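# Seat three sleeves on separate pins, band down

## Task

Three sleeves will be delivered. Fit each one onto a different pin with its coloured band at the bottom, then press it down until it sits on the table. A sleeve that lands on a pin's rim and slides down from there may count as a failure.

## Robot and tools

Robot: two six-joint arms, left_arm and right_arm, bases near (-0.012, +0.339, 0) and (-0.059, -0.422, 0) m. The right arm has a right hand and the left arm a mirrored left hand. Each hand has six motors: a thumb that swings beside or across the palm, a thumb bend, and index, middle, ring and little fingers. With the thumb swung across, the hand can wrap objects roughly 0.035 to 0.065 m thick, or a handle down to about 0.025 m.

Frames: positions, quaternions and velocities in results use the scene frame. Its origin sits at table height midway between the nominal bases, +z up, +x out over the table, and the left arm on +y. The hand point is a spot 0.05 m in front of the palm and 0.15 m from the wrist flange. Its +z runs along straight fingers, +y out of the palm, and +x across the palm away from the thumb on the right hand (toward the thumb on the left). Straight fingertips reach 0.06 to 0.07 m past it along +z and lie 0.06 m behind it along -y. A wrist bracket on the little-finger side can strike things, and with fingers level the wrist may hang up to 0.11 m (palm down) or 0.23 m (palm up) below the point.

The row: every motion command is a row of 28 numbers in [-1, 1], always covering both arms. Left arm first: dx, dy, dz, rx, ry, rz, then thumb_turn, thumb_bend, index, middle, ring, little, force_limit, speed; then the same fourteen for the right arm. The six pose numbers are an offset, not a pose: they are measured along that arm's own Hand target axes, from the Hand target it has when the action or move begins. 1.0 equals 0.6 m for dx, dy, dz and 180 degrees for rx, ry, rz, which form one rotation vector. All zeros for an arm means: command its current Hand target again. The controller limits each step's commanded orientation to 32 degrees from the measured one.

Hand numbers are absolute targets: -1 open (thumb beside the palm, straight fingers), +1 closed (thumb across the palm, fingers curled). force_limit maps -1..+1 to about 0..10 N at the fingertip (0..15 N for the two thumb motors); speed rises from almost nothing at -1 to full at +0.48 and stays full above. For a gentle grip close at speed -0.94 or below. No value means "unchanged": to keep a hand as it is, resend its last executed eight numbers; if none has been sent yet in the scene, send its hand_measured plus hand_force_limit and hand_speed. To squeeze harder, raise force_limit and send a target tighter than hand_measured; to loosen, send one more open.

Tools:
- execute_actions(actions, cameras): actions is a list of actions; each action is a list of up to 15 rows, one per 1/30 s step, the last row held if shorter. Each row's offset counts from the action's starting Hand target, so repeating an offset keeps moving. An empty list returns camera images.
- move(target, speed, blend, stop_force, zero, blocking, cameras): target is one 28-number row or up to 15 rows, all offsets from the same starting Hand targets. speed is in m/s (0.002 to 3.6, default 0.25; turning limited to twice that in rad/s), one value or one per target. blend in m rounds corners in a list. stop_force (3 to 120 N, both arms) ends an arm's path when its wrist sensor feels that much push; use it slowly for contacts, omit it when backing off something, and don't rely on it while the hand rotates. zero (default true) rezeroes the sensor before the move. blocking=false returns after 0.5 s and cannot be combined with stop_force. Paths do not avoid obstacles or the other arm; avoid paths passing close to an arm's own base.
- wait(seconds 0 to 10, cameras), stop(cameras), zoom_image(camera, region [x0,y0,x1,y1], at most 504 by 504 px), show_instructions(), zero_wrist_force(arm), finished_scene(scene = current scene number).
Cameras: cam_head_left, cam_head_right, cam_high, cam_low (896x504), cam_left_wrist, cam_right_wrist (672x504).

Results: per arm, end_effector_position (m), end_effector_quat_wxyz, velocities, Hand target (the next offsets' origin), Joint positions and torques, Wrist force and torque in the flange axes (plus the peak since the last shown), and hand_measured, hand_stopped_by (moving, target, force, stalled, fault) and hand_load_n, ordered like the hand numbers. A lost grip shows as hand_load_n dropping near 0. move adds a line such as done, off_target, moving, held or fault, and limits like paced or held. The hand point often rests short of its target; resend the gap as an offset.

Avoid: stopping faults from torque at a joint's limit (wrist joints 24.9 N m, others 133 N m) or about 150 N on the arm, which freeze it 10 s; overheated motors (MOTOR HOT at 70 °C, braking at 85 °C); arms touching each other; fast impacts; dropping or releasing moving sleeves; anything leaving the table. Even a small overshoot into a firm surface can fault the stiff arm, so approach pins and the table slowly with stop_force, and slide each sleeve squarely over its pin rather than letting it drop onto the rim.

Each tool is called after ">>>" as a command line: name --argument value for each argument, lists and objects as JSON in quotes; but a table of rows of numbers goes row by row, as --pt "numbers of a row", without its own name.

Reference images:

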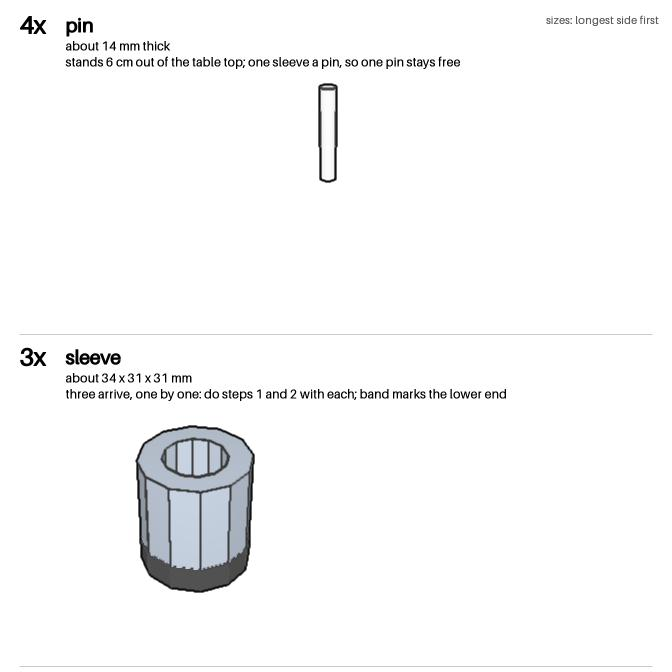

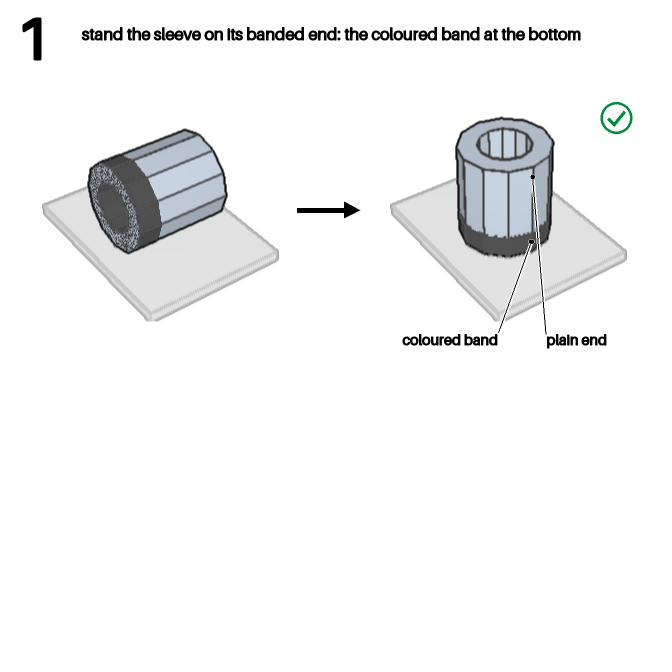

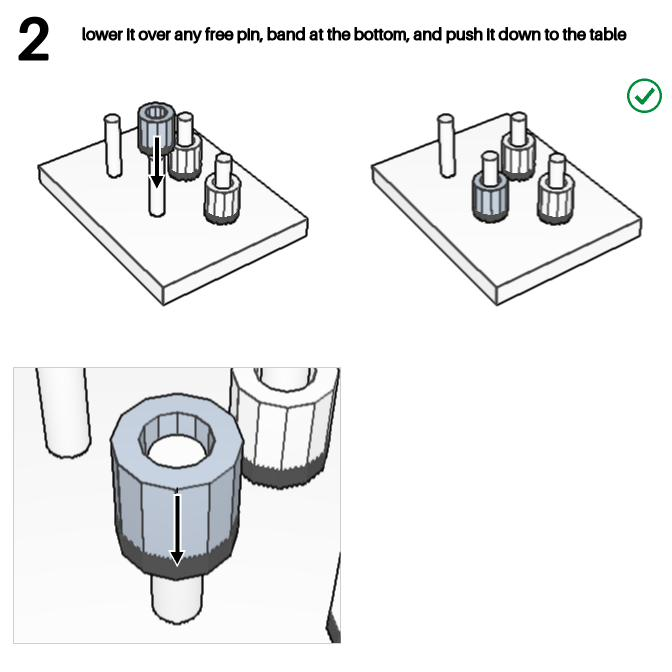

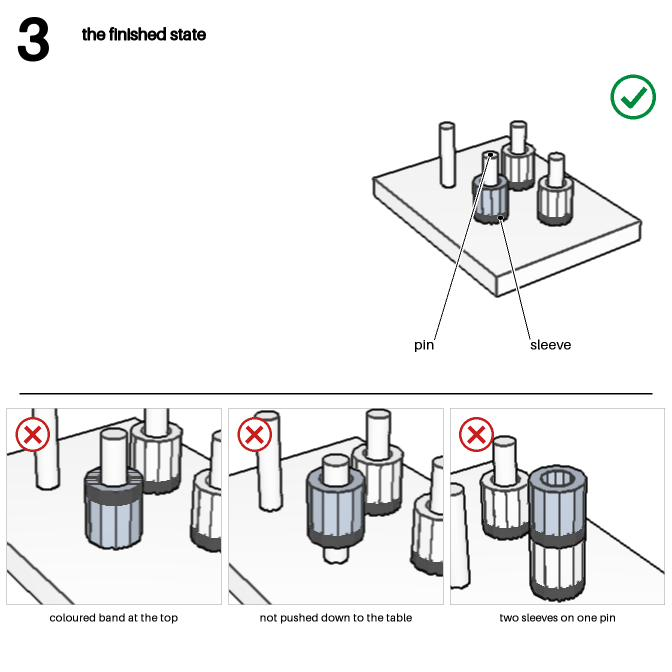

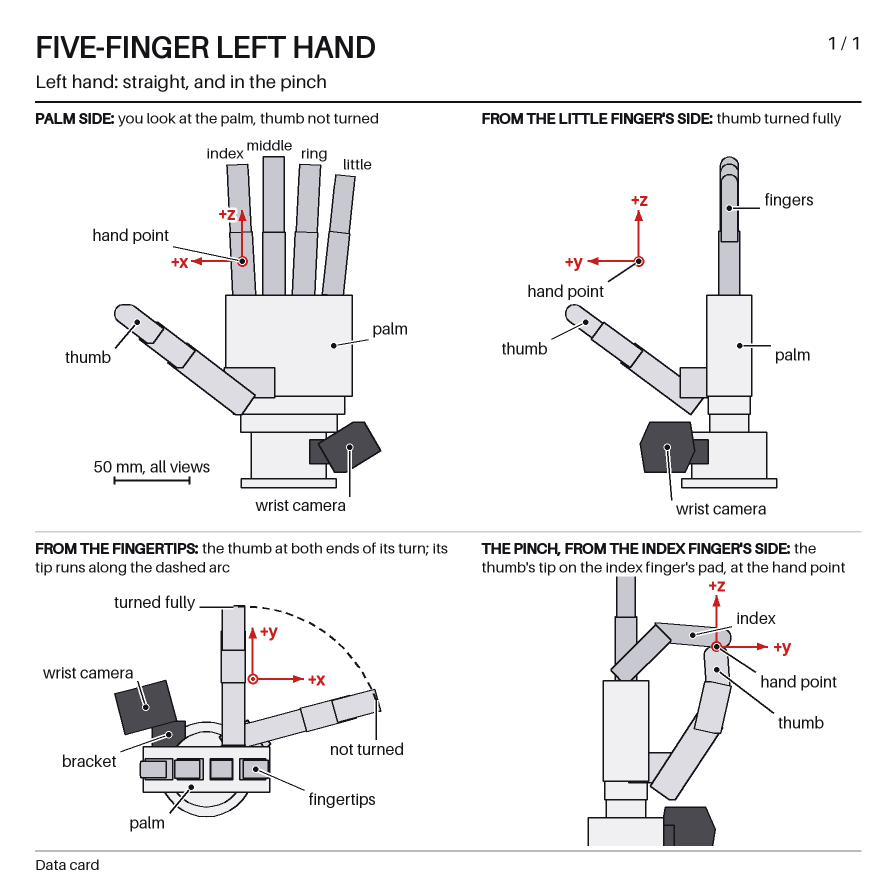

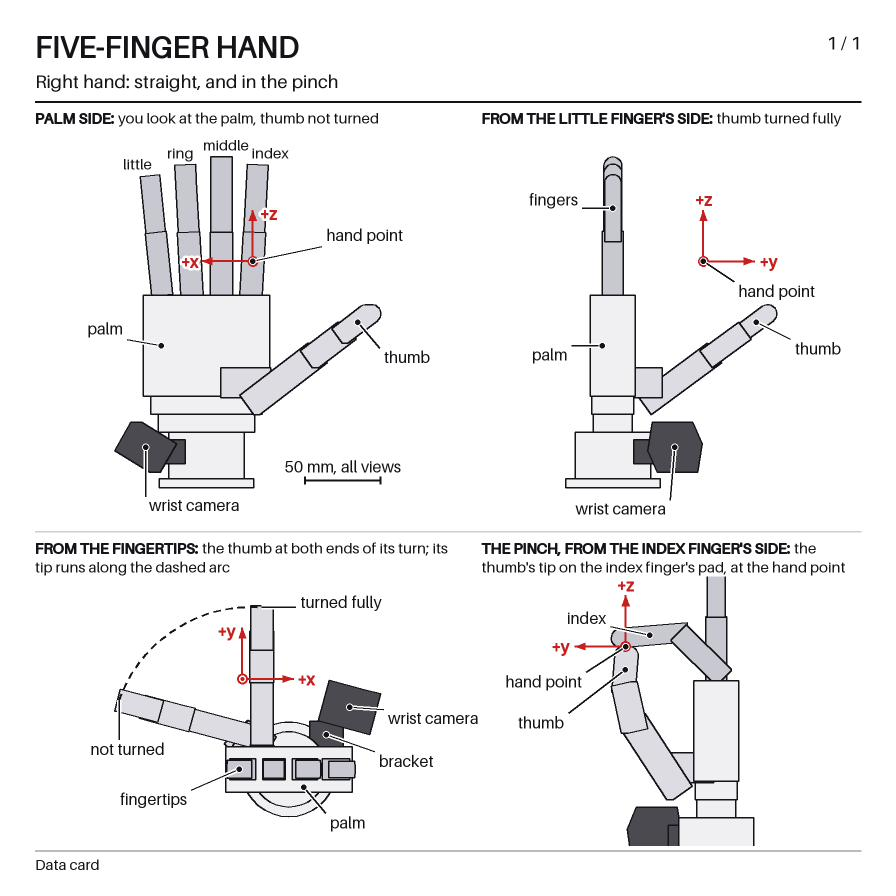

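## Session

>>> execute_actions --actions '[]'

Scene clock: 0.00 s.
left_arm: end_effector_position=(+0.3795, +0.2717, +0.3260) hand_measured=(-1.000, -1.000, -1.000, -1.000, -1.000, -1.000) hand_load_n=(+0.0, +0.0, +0.0, +0.0, +0.0, +0.0) hand_stopped_by=(target, target, target, target, target, target) hand_force_limit=0.00 hand_speed=-0.80 end_effector_quat_wxyz=(-0.049, +0.798, -0.597, -0.072) | right_arm: end_effector_position=(+0.5651, -0.2131, +0.3767) hand_measured=(-1.000, -1.000, -1.000, -1.000, -1.000, -1.000) hand_load_n=(+0.0, +0.0, +0.0, +0.0, +0.0, +0.0) hand_stopped_by=(target, target, target, target, target, target) hand_force_limit=0.00 hand_speed=-0.80 end_effector_quat_wxyz=(+0.209, -0.063, +0.976, +0.018)
Joint positions: left_arm=[3.328 -1.923 -1.185 1.508 -1.743 3.011] | right_arm=[-0.012 -1.041 0.776 1.418 1.507 -1.692]
Joint velocities: within noise
Joint torques (N m): no reading
Motor temperatures (°C): left_arm=[29 37 44 36 41 33] | right_arm=[33 26 33 38 42 37]
Wrist force (N): no reading
Wrist torque (N m): no reading
Wrist force, peak (N): no reading
Hand target: left_arm +0.3795, +0.2717, +0.3260; -0.049, +0.798, -0.597, -0.072 | right_arm +0.5651, -0.2131, +0.3767; +0.209, -0.063, +0.976, +0.018

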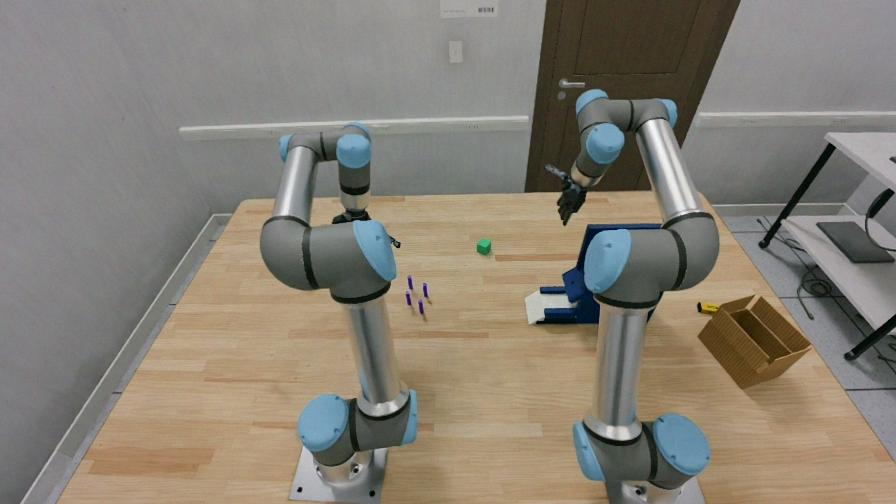

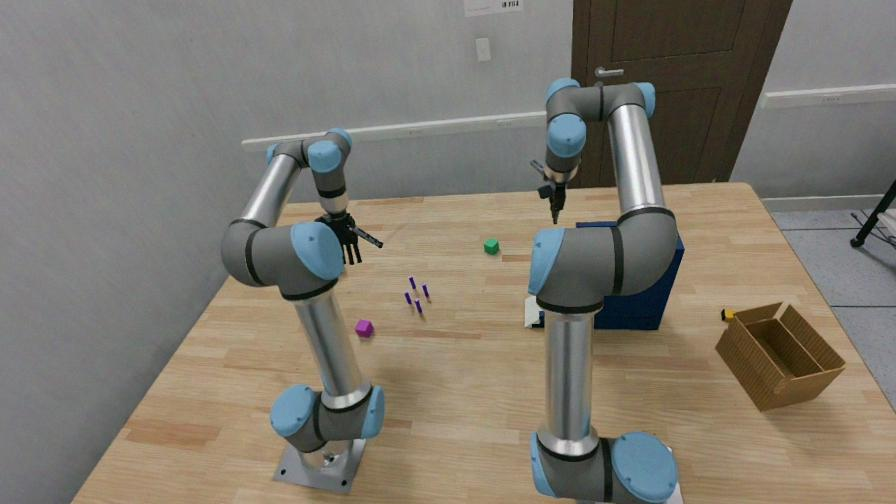

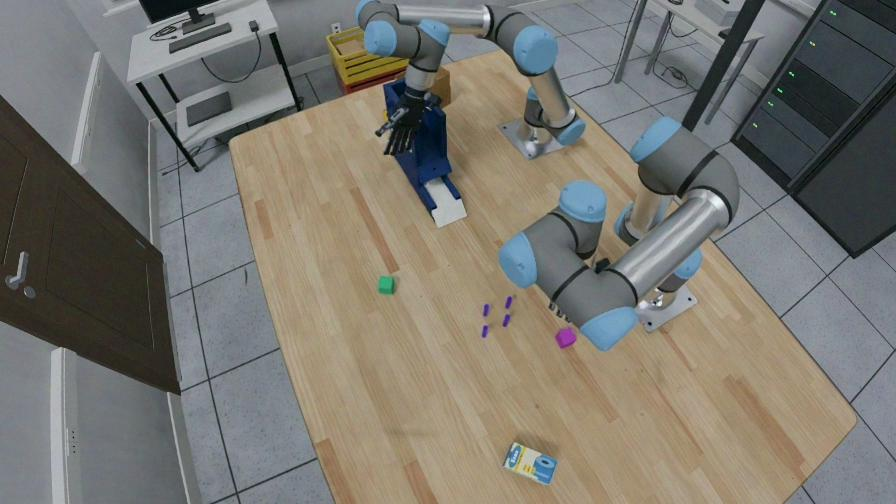

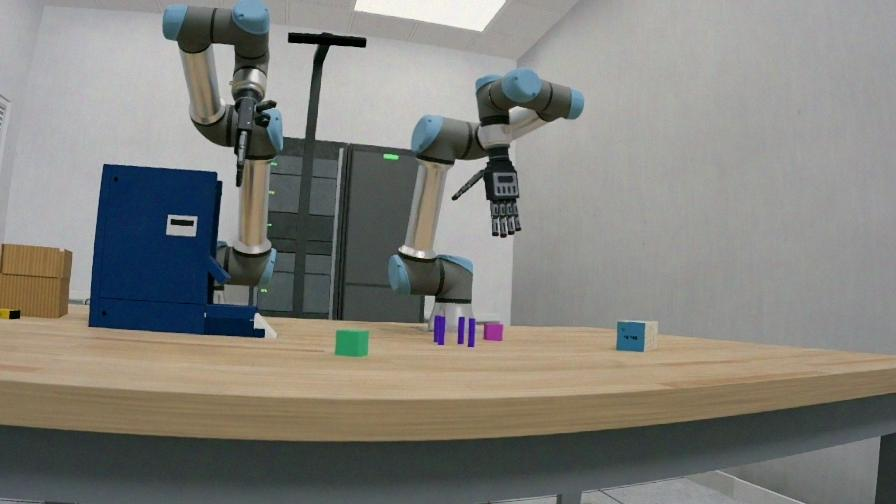

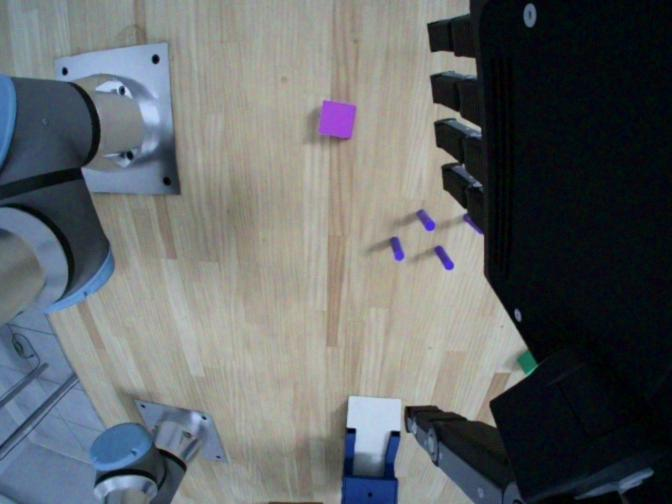

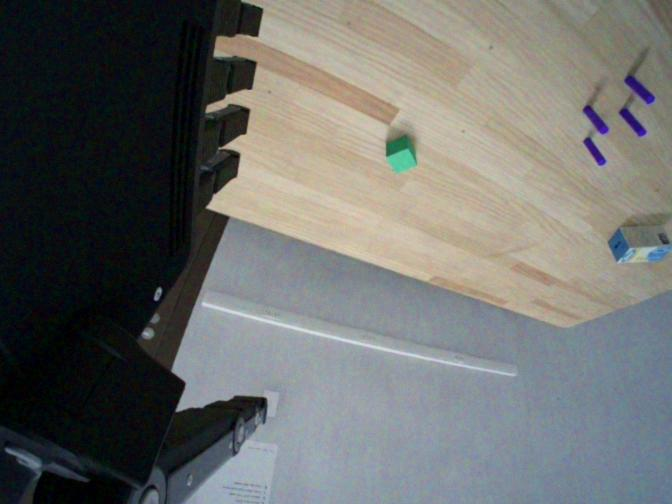

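>>> zoom_image --camera "cam_head_left" --region '[380, 180, 680, 360]'

>>> zoom_image --camera "cam_high" --region '[360, 60, 620, 360]'

>>> zoom_image --camera "cam_low" --region '[60, 150, 560, 370]'

>>> zoom_image --camera "cam_left_wrist" --region '[260, 180, 500, 504]'

Scaled by 1.680 from the camera's 896x504 image, which has a finer 1280x720 frame.

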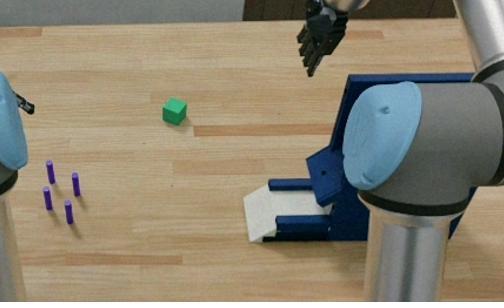

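Scaled by 1.680 from the camera's 896x504 image, which has a finer 1280x720 frame.

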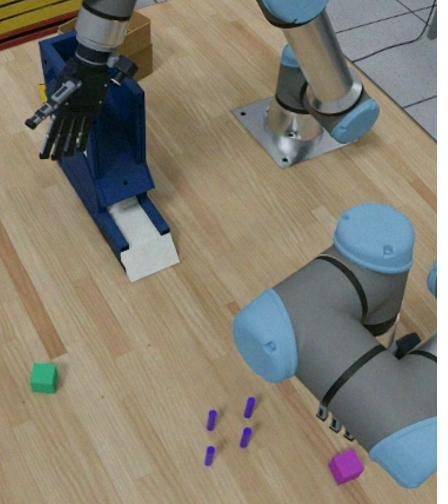

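Scaled by 1.008 from the camera's 896x504 image, which has a finer 1280x720 frame.

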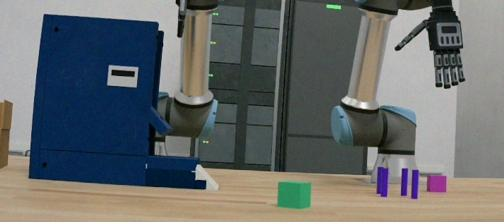

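Scaled by 1.556 from the camera's 672x504 image, which has a finer 960x720 frame.

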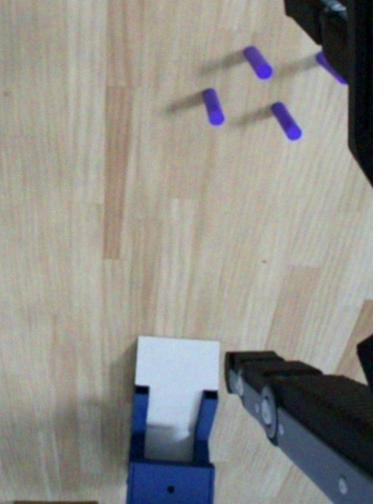

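>>> wait --seconds 1 --cameras '["all"]'

Scene clock: 40.77 s.
left_arm: end_effector_position=(+0.3795, +0.2717, +0.3260) hand_measured=(-1.000, -1.000, -1.000, -1.000, -1.000, -1.000) hand_load_n=(+0.0, +0.0, +0.0, +0.0, +0.0, +0.0) hand_stopped_by=(target, target, target, target, target, target) hand_force_limit=0.00 hand_speed=-0.80 end_effector_quat_wxyz=(-0.049, +0.798, -0.597, -0.072) | right_arm: end_effector_position=(+0.5651, -0.2131, +0.3767) hand_measured=(-1.000, -1.000, -1.000, -1.000, -1.000, -1.000) hand_load_n=(+0.0, +0.0, +0.0, +0.0, +0.0, +0.0) hand_stopped_by=(target, target, target, target, target, target) hand_force_limit=0.00 hand_speed=-0.80 end_effector_quat_wxyz=(+0.209, -0.063, +0.976, +0.018)
Joint positions: left_arm=[3.328 -1.923 -1.185 1.508 -1.743 3.011] | right_arm=[-0.012 -1.041 0.776 1.418 1.507 -1.692]
Joint torques (N m): left_arm=[-0.25 37.19 20.13 -3.67 -0.5 0.6] | right_arm=[-0.6 -44.44 -21.01 1.96 -0.61 0.23]
Wrist force (N): left_arm=[0.1 -0.1 0.1] | right_arm=[-0.1 -0.2 -0.4]
Wrist torque (N m): left_arm=[-0.02 -0.01 0.00] | right_arm=[-0.01 0.02 -0.01]
Wrist force, peak (N): left_arm=[0.1 0.0 0.6] | right_arm=[-0.2 -0.6 -0.2]
Hand target: left_arm +0.3795, +0.2717, +0.3260; -0.049, +0.798, -0.597, -0.072 | right_arm +0.5651, -0.2131, +0.3767; +0.209, -0.063, +0.976, +0.018
wait: 1.00 s; at rest from the start

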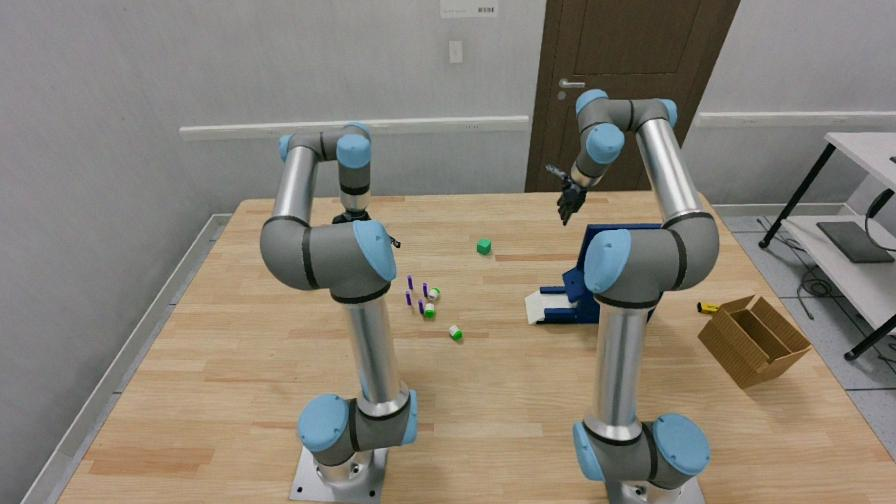

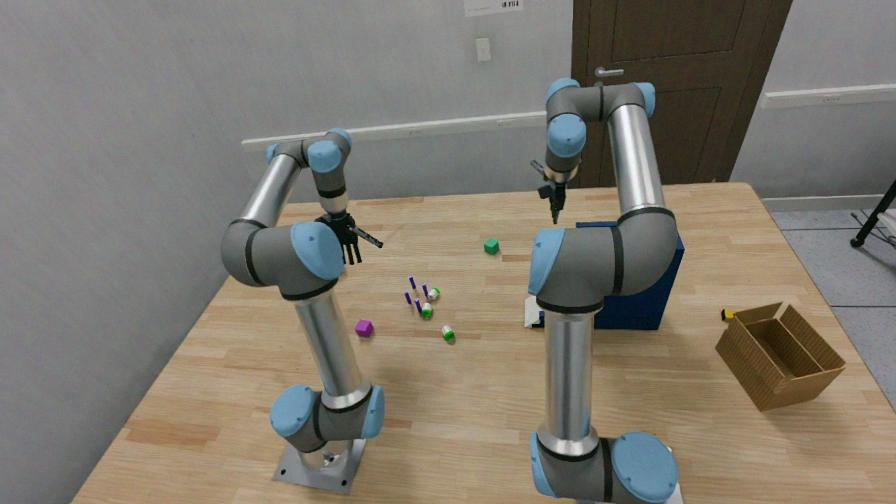

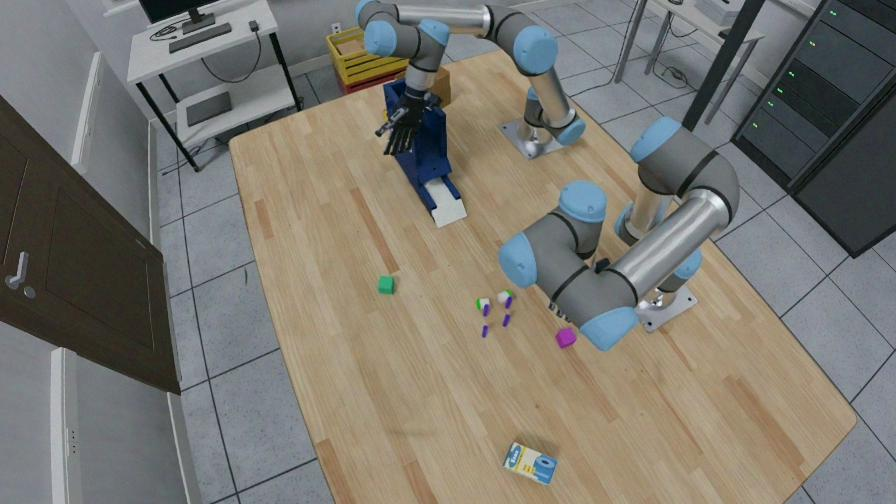

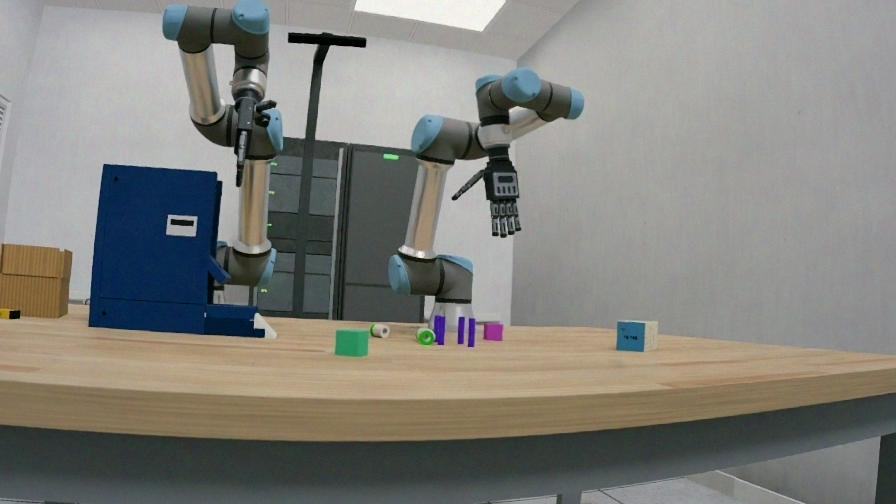

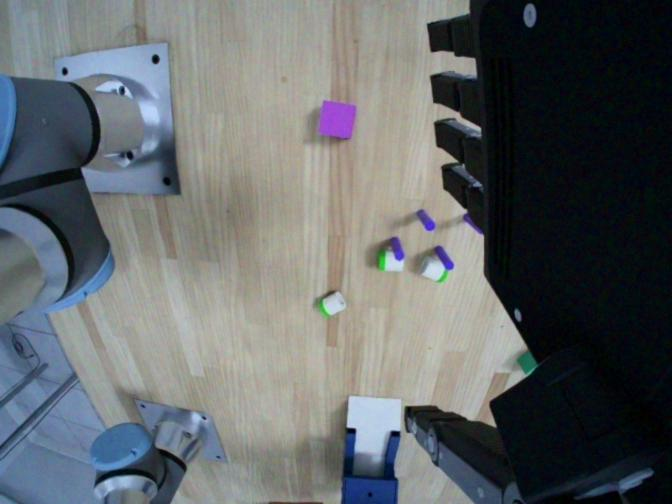

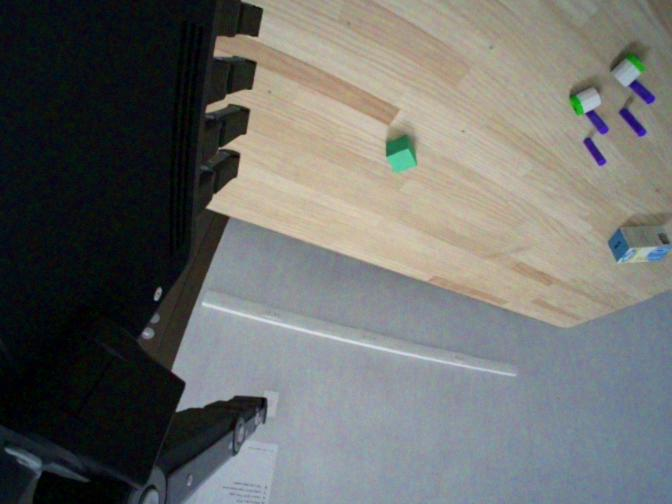

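>>> zoom_image --camera "cam_left_wrist" --region '[290, 180, 510, 345]'

>>> zoom_image --camera "cam_head_left" --region '[380, 250, 520, 355]'

>>> zoom_image --camera "cam_head_right" --region '[370, 250, 510, 355]'

>>> zoom_image --camera "cam_high" --region '[440, 260, 580, 365]'

>>> zoom_image --camera "cam_low" --region '[340, 290, 500, 370]'

>>> zoom_image --camera "cam_right_wrist" --region '[540, 30, 672, 180]'

Scaled by 2.291 from the camera's 672x504 image, which has a finer 960x720 frame.

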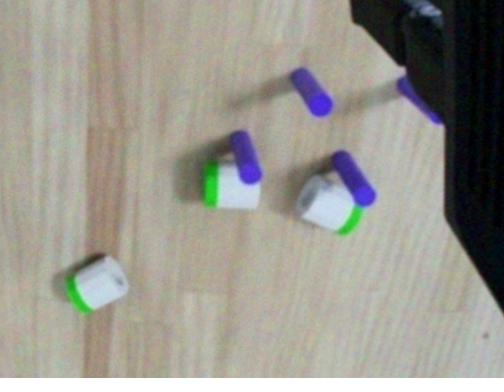

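Scaled by 3.600 from the camera's 896x504 image, which has a finer 1280x720 frame.

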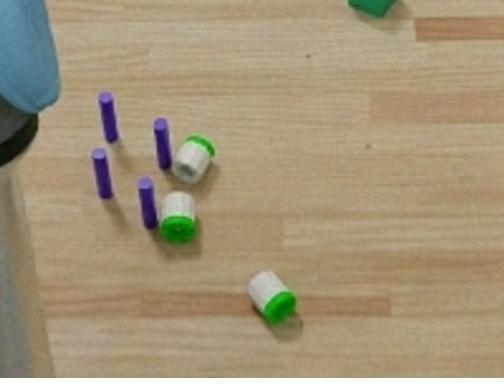

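Scaled by 3.600 from the camera's 896x504 image, which has a finer 1280x720 frame.

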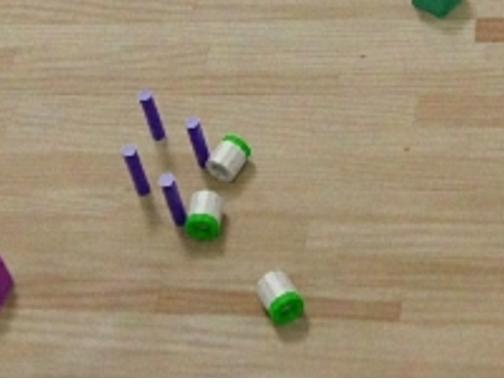

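Scaled by 3.600 from the camera's 896x504 image, which has a finer 1280x720 frame.

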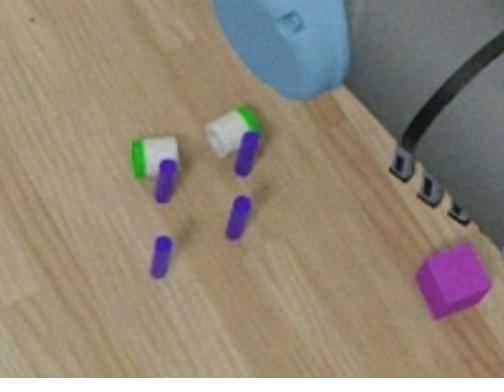

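Scaled by 3.150 from the camera's 896x504 image, which has a finer 1280x720 frame.

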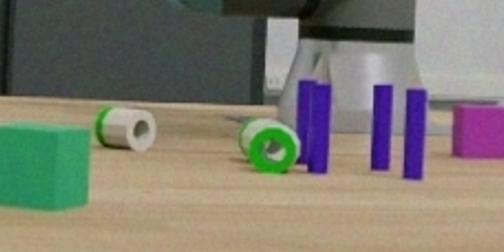

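Scaled by 3.360 from the camera's 672x504 image, which has a finer 960x720 frame.

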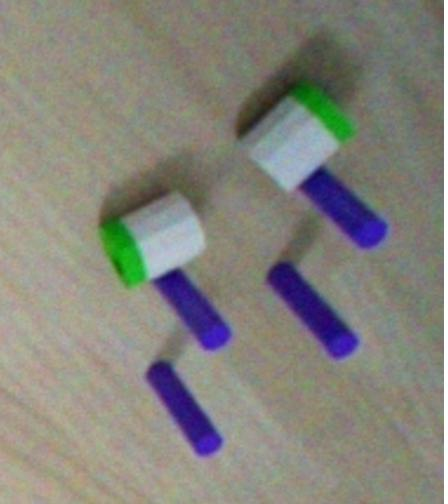

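>>> move --target '[0.0398, -0.2485, -0.0157, 0.0104, 0.0546, 0.0910, -1, -1, -1, -1, -1, -1, 0, -0.8, 0, 0, 0, 0, 0, 0, -1, -1, -1, -1, -1, -1, 0, -0.8]' --cameras '["all"]'

Scene clock: 144.87 s.
left_arm: end_effector_position=(+0.5296, +0.2897, +0.3301) hand_measured=(-1.000, -1.000, -1.000, -1.000, -1.000, -1.000) hand_load_n=(+0.0, +0.0, +0.0, +0.0, +0.0, +0.0) hand_stopped_by=(target, target, target, target, target, target) hand_force_limit=0.00 hand_speed=-0.80 end_effector_quat_wxyz=(+0.000, +0.707, -0.707, +0.000) | right_arm: end_effector_position=(+0.5651, -0.2131, +0.3767) hand_measured=(-1.000, -1.000, -1.000, -1.000, -1.000, -1.000) hand_load_n=(+0.0, +0.0, +0.0, +0.0, +0.0, +0.0) hand_stopped_by=(target, target, target, target, target, target) hand_force_limit=0.00 hand_speed=-0.80 end_effector_quat_wxyz=(+0.209, -0.063, +0.976, +0.018)
Joint positions: left_arm=[3.362 -2.421 -0.363 1.213 -1.571 3.334] | right_arm=[-0.012 -1.041 0.776 1.418 1.507 -1.692]
Joint torques (N m): left_arm=[-0.76 47.65 29.28 -2.09 1.72 1.63] | right_arm=[-0.42 -51.61 -24.6 3.15 -2.14 0.58]
Wrist force (N): left_arm=[0.2 0.2 0.9] | right_arm=[0.0 0.0 -0.2]
Wrist torque (N m): left_arm=[-0.02 0.06 0.05] | right_arm=[0.02 0.03 -0.01]
Wrist force, peak (N): left_arm=[0.0 2.1 0.2] | right_arm=[-0.4 -0.2 -0.6]
Hand target: left_arm +0.5296, +0.2897, +0.3301; +0.000, +0.707, -0.707, +0.000 | right_arm +0.5651, -0.2131, +0.3767; +0.209, -0.063, +0.976, +0.018
Off the commanded pose: left_arm 0.000 m, 0 deg | right_arm 0.000 m, 0 deg.
move: done

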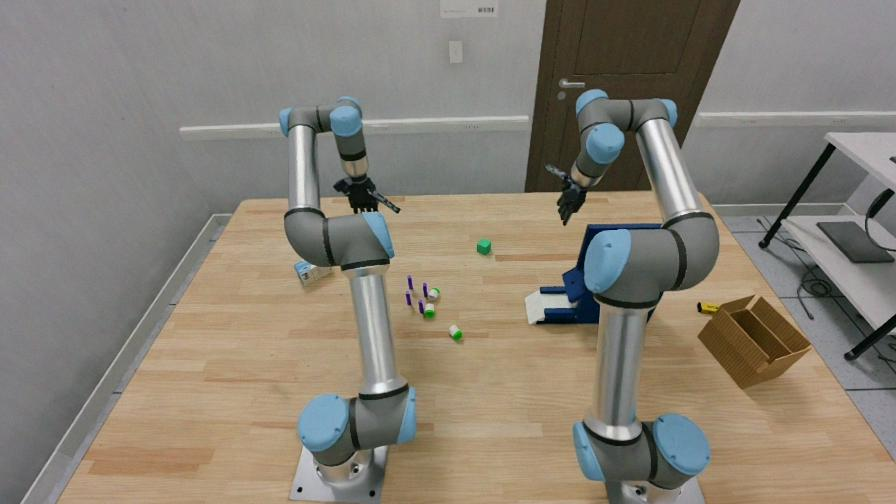

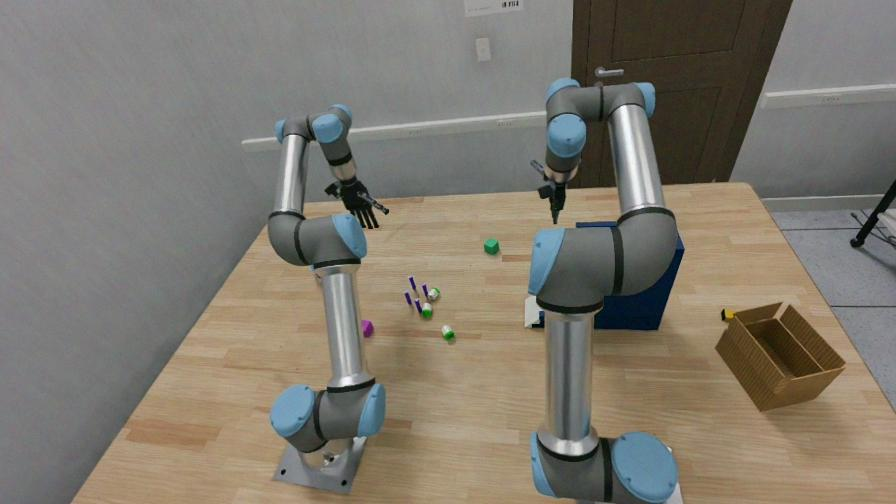

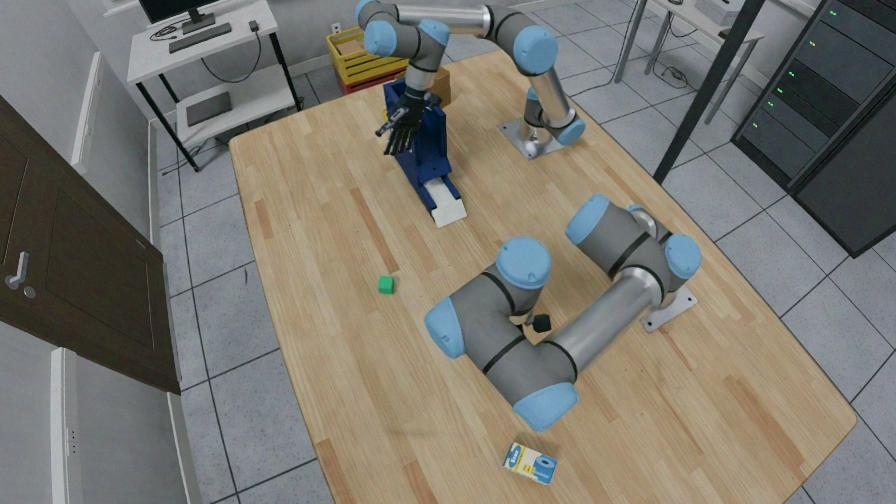

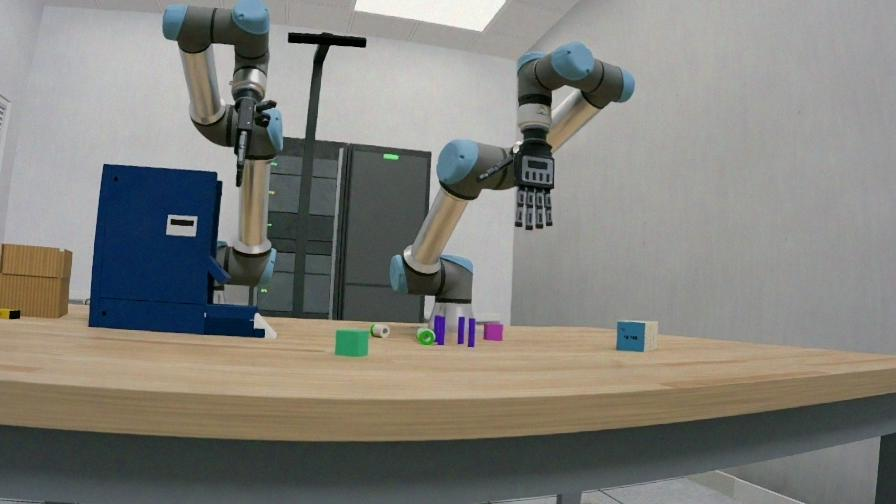

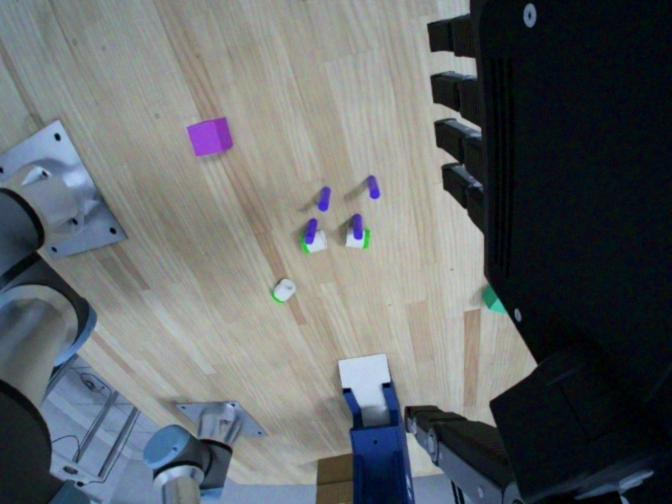

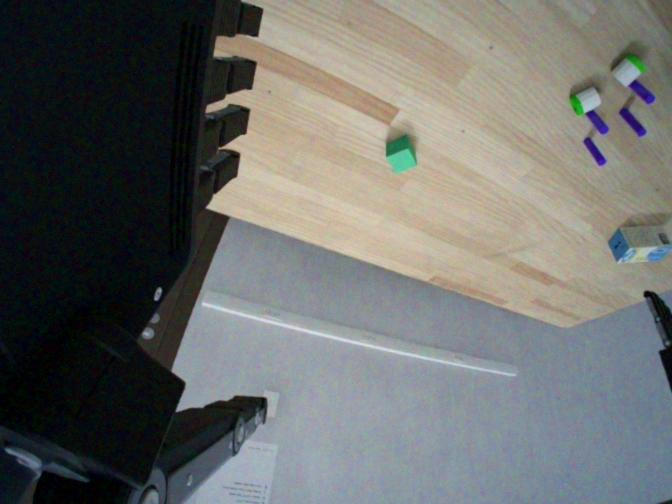

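>>> zoom_image --camera "cam_left_wrist" --region '[260, 160, 400, 310]'

>>> zoom_image --camera "cam_left_wrist" --region '[0, 90, 300, 460]'

>>> zoom_image --camera "cam_low" --region '[340, 290, 500, 370]'

Scaled by 3.360 from the camera's 672x504 image, which has a finer 960x720 frame.

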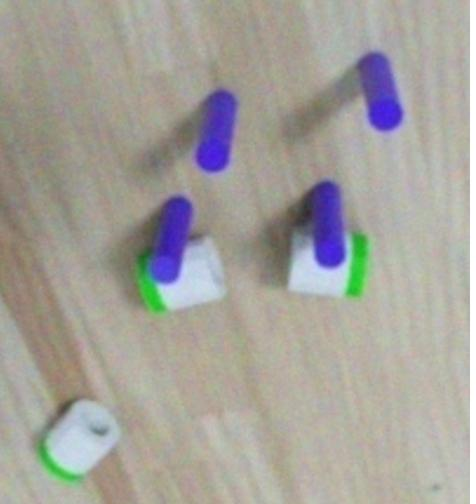

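Scaled by 1.362 from the camera's 672x504 image, which has a finer 960x720 frame.

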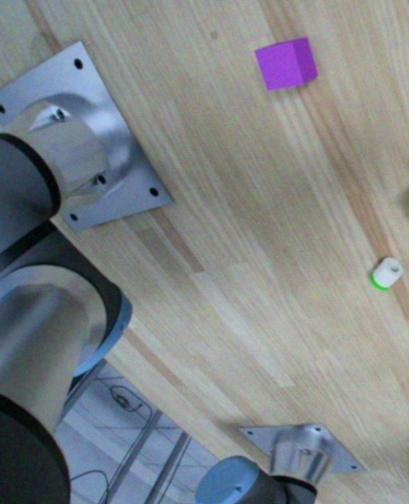

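Scaled by 3.150 from the camera's 896x504 image, which has a finer 1280x720 frame.

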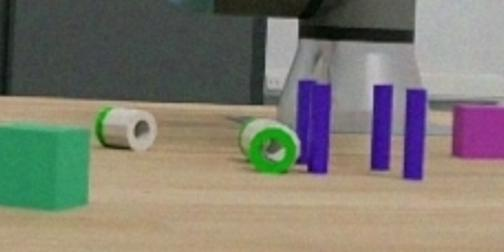

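>>> move --target '[0.2, 0, 0, 0, 0, 0, 1, -1, -0.5, -0.5, -1, -1, 0, -0.2, 0, 0, 0, 0, 0, 0, -1, -1, -1, -1, -1, -1, 0, -0.8]' --cameras '["cam_left_wrist", "cam_low"]'

>>> zoom_image --camera "cam_left_wrist" --region '[250, 60, 400, 220]'

Scene clock: 166.50 s.
left_arm: end_effector_position=(+0.5294, +0.1698, +0.3300) hand_measured=(+1.000, -1.000, -0.500, -0.500, -1.000, -1.000) hand_load_n=(+0.0, +0.0, +0.0, +0.0, +0.0, -0.5) hand_stopped_by=(target, target, target, target, target, target) hand_force_limit=0.00 hand_speed=-0.20 end_effector_quat_wxyz=(-0.001, +0.707, -0.707, +0.000) | right_arm: end_effector_position=(+0.5651, -0.2131, +0.3767) hand_measured=(-1.000, -1.000, -1.000, -1.000, -1.000, -1.000) hand_load_n=(+0.0, +0.0, +0.0, +0.0, +0.0, +0.0) hand_stopped_by=(target, target, target, target, target, target) hand_force_limit=0.00 hand_speed=-0.80 end_effector_quat_wxyz=(+0.209, -0.063, +0.976, +0.018)
Joint positions: left_arm=[3.161 -2.588 -0.035 1.053 -1.571 3.133] | right_arm=[-0.012 -1.041 0.776 1.418 1.507 -1.692]
Joint torques (N m): left_arm=[-8.77 66.94 3.27 0.26 -1.51 -2.1] | right_arm=[-0.1 -52.45 -25.33 3.29 -2.34 0.63]
Wrist force (N): left_arm=[0.4 -0.1 0.4] | right_arm=[-0.1 -0.2 0.1]
Wrist torque (N m): left_arm=[-0.02 0.02 -0.01] | right_arm=[-0.03 0.01 -0.01]
Wrist force, peak (N): left_arm=[2.3 0.3 0.3] | right_arm=[-0.5 -0.1 -0.5]
Hand target: left_arm +0.5296, +0.1697, +0.3301; +0.000, +0.707, -0.707, +0.000 | right_arm +0.5651, -0.2131, +0.3767; +0.209, -0.063, +0.976, +0.018
Off the commanded pose: left_arm 0.000 m, 0 deg | right_arm 0.000 m, 0 deg.
elbow stopped short (left arm): the move would have taken joint 3 (elbow) straighter than the controller allows.
move: done
Images, in order (width x height): cam_low 896x504, cam_left_wrist 672x504.

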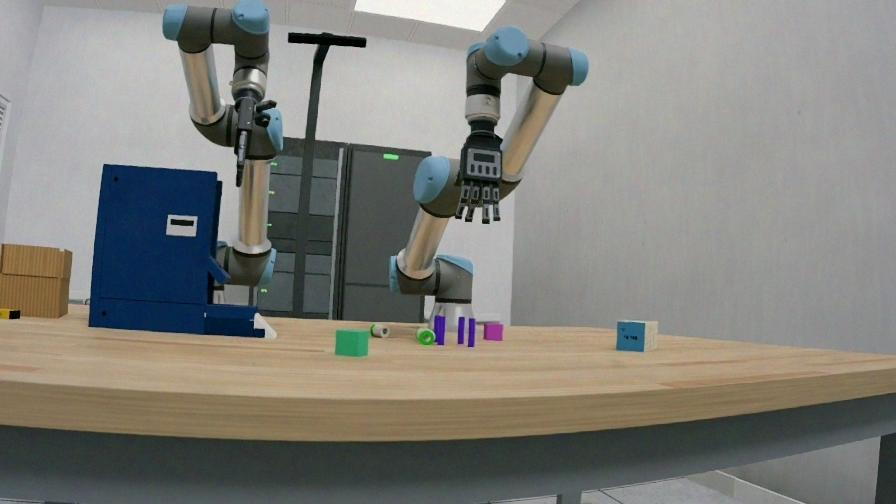

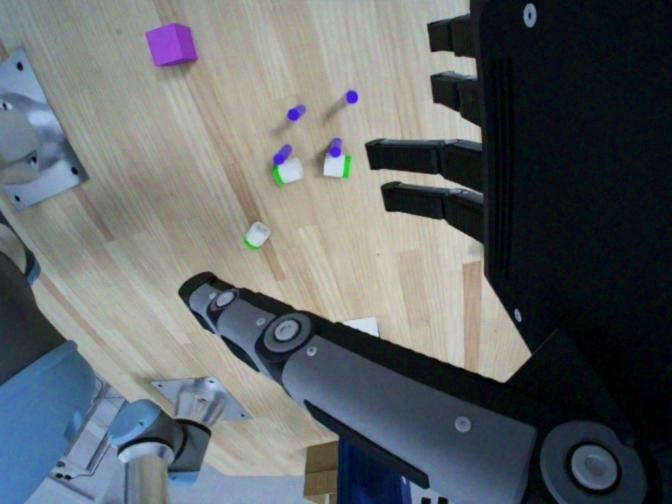

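Scaled by 3.150 from the camera's 672x504 image, which has a finer 960x720 frame.

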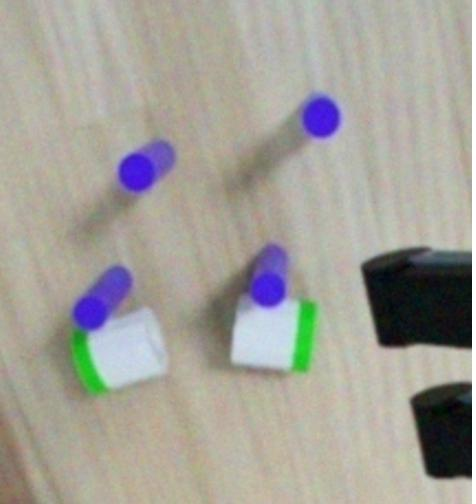

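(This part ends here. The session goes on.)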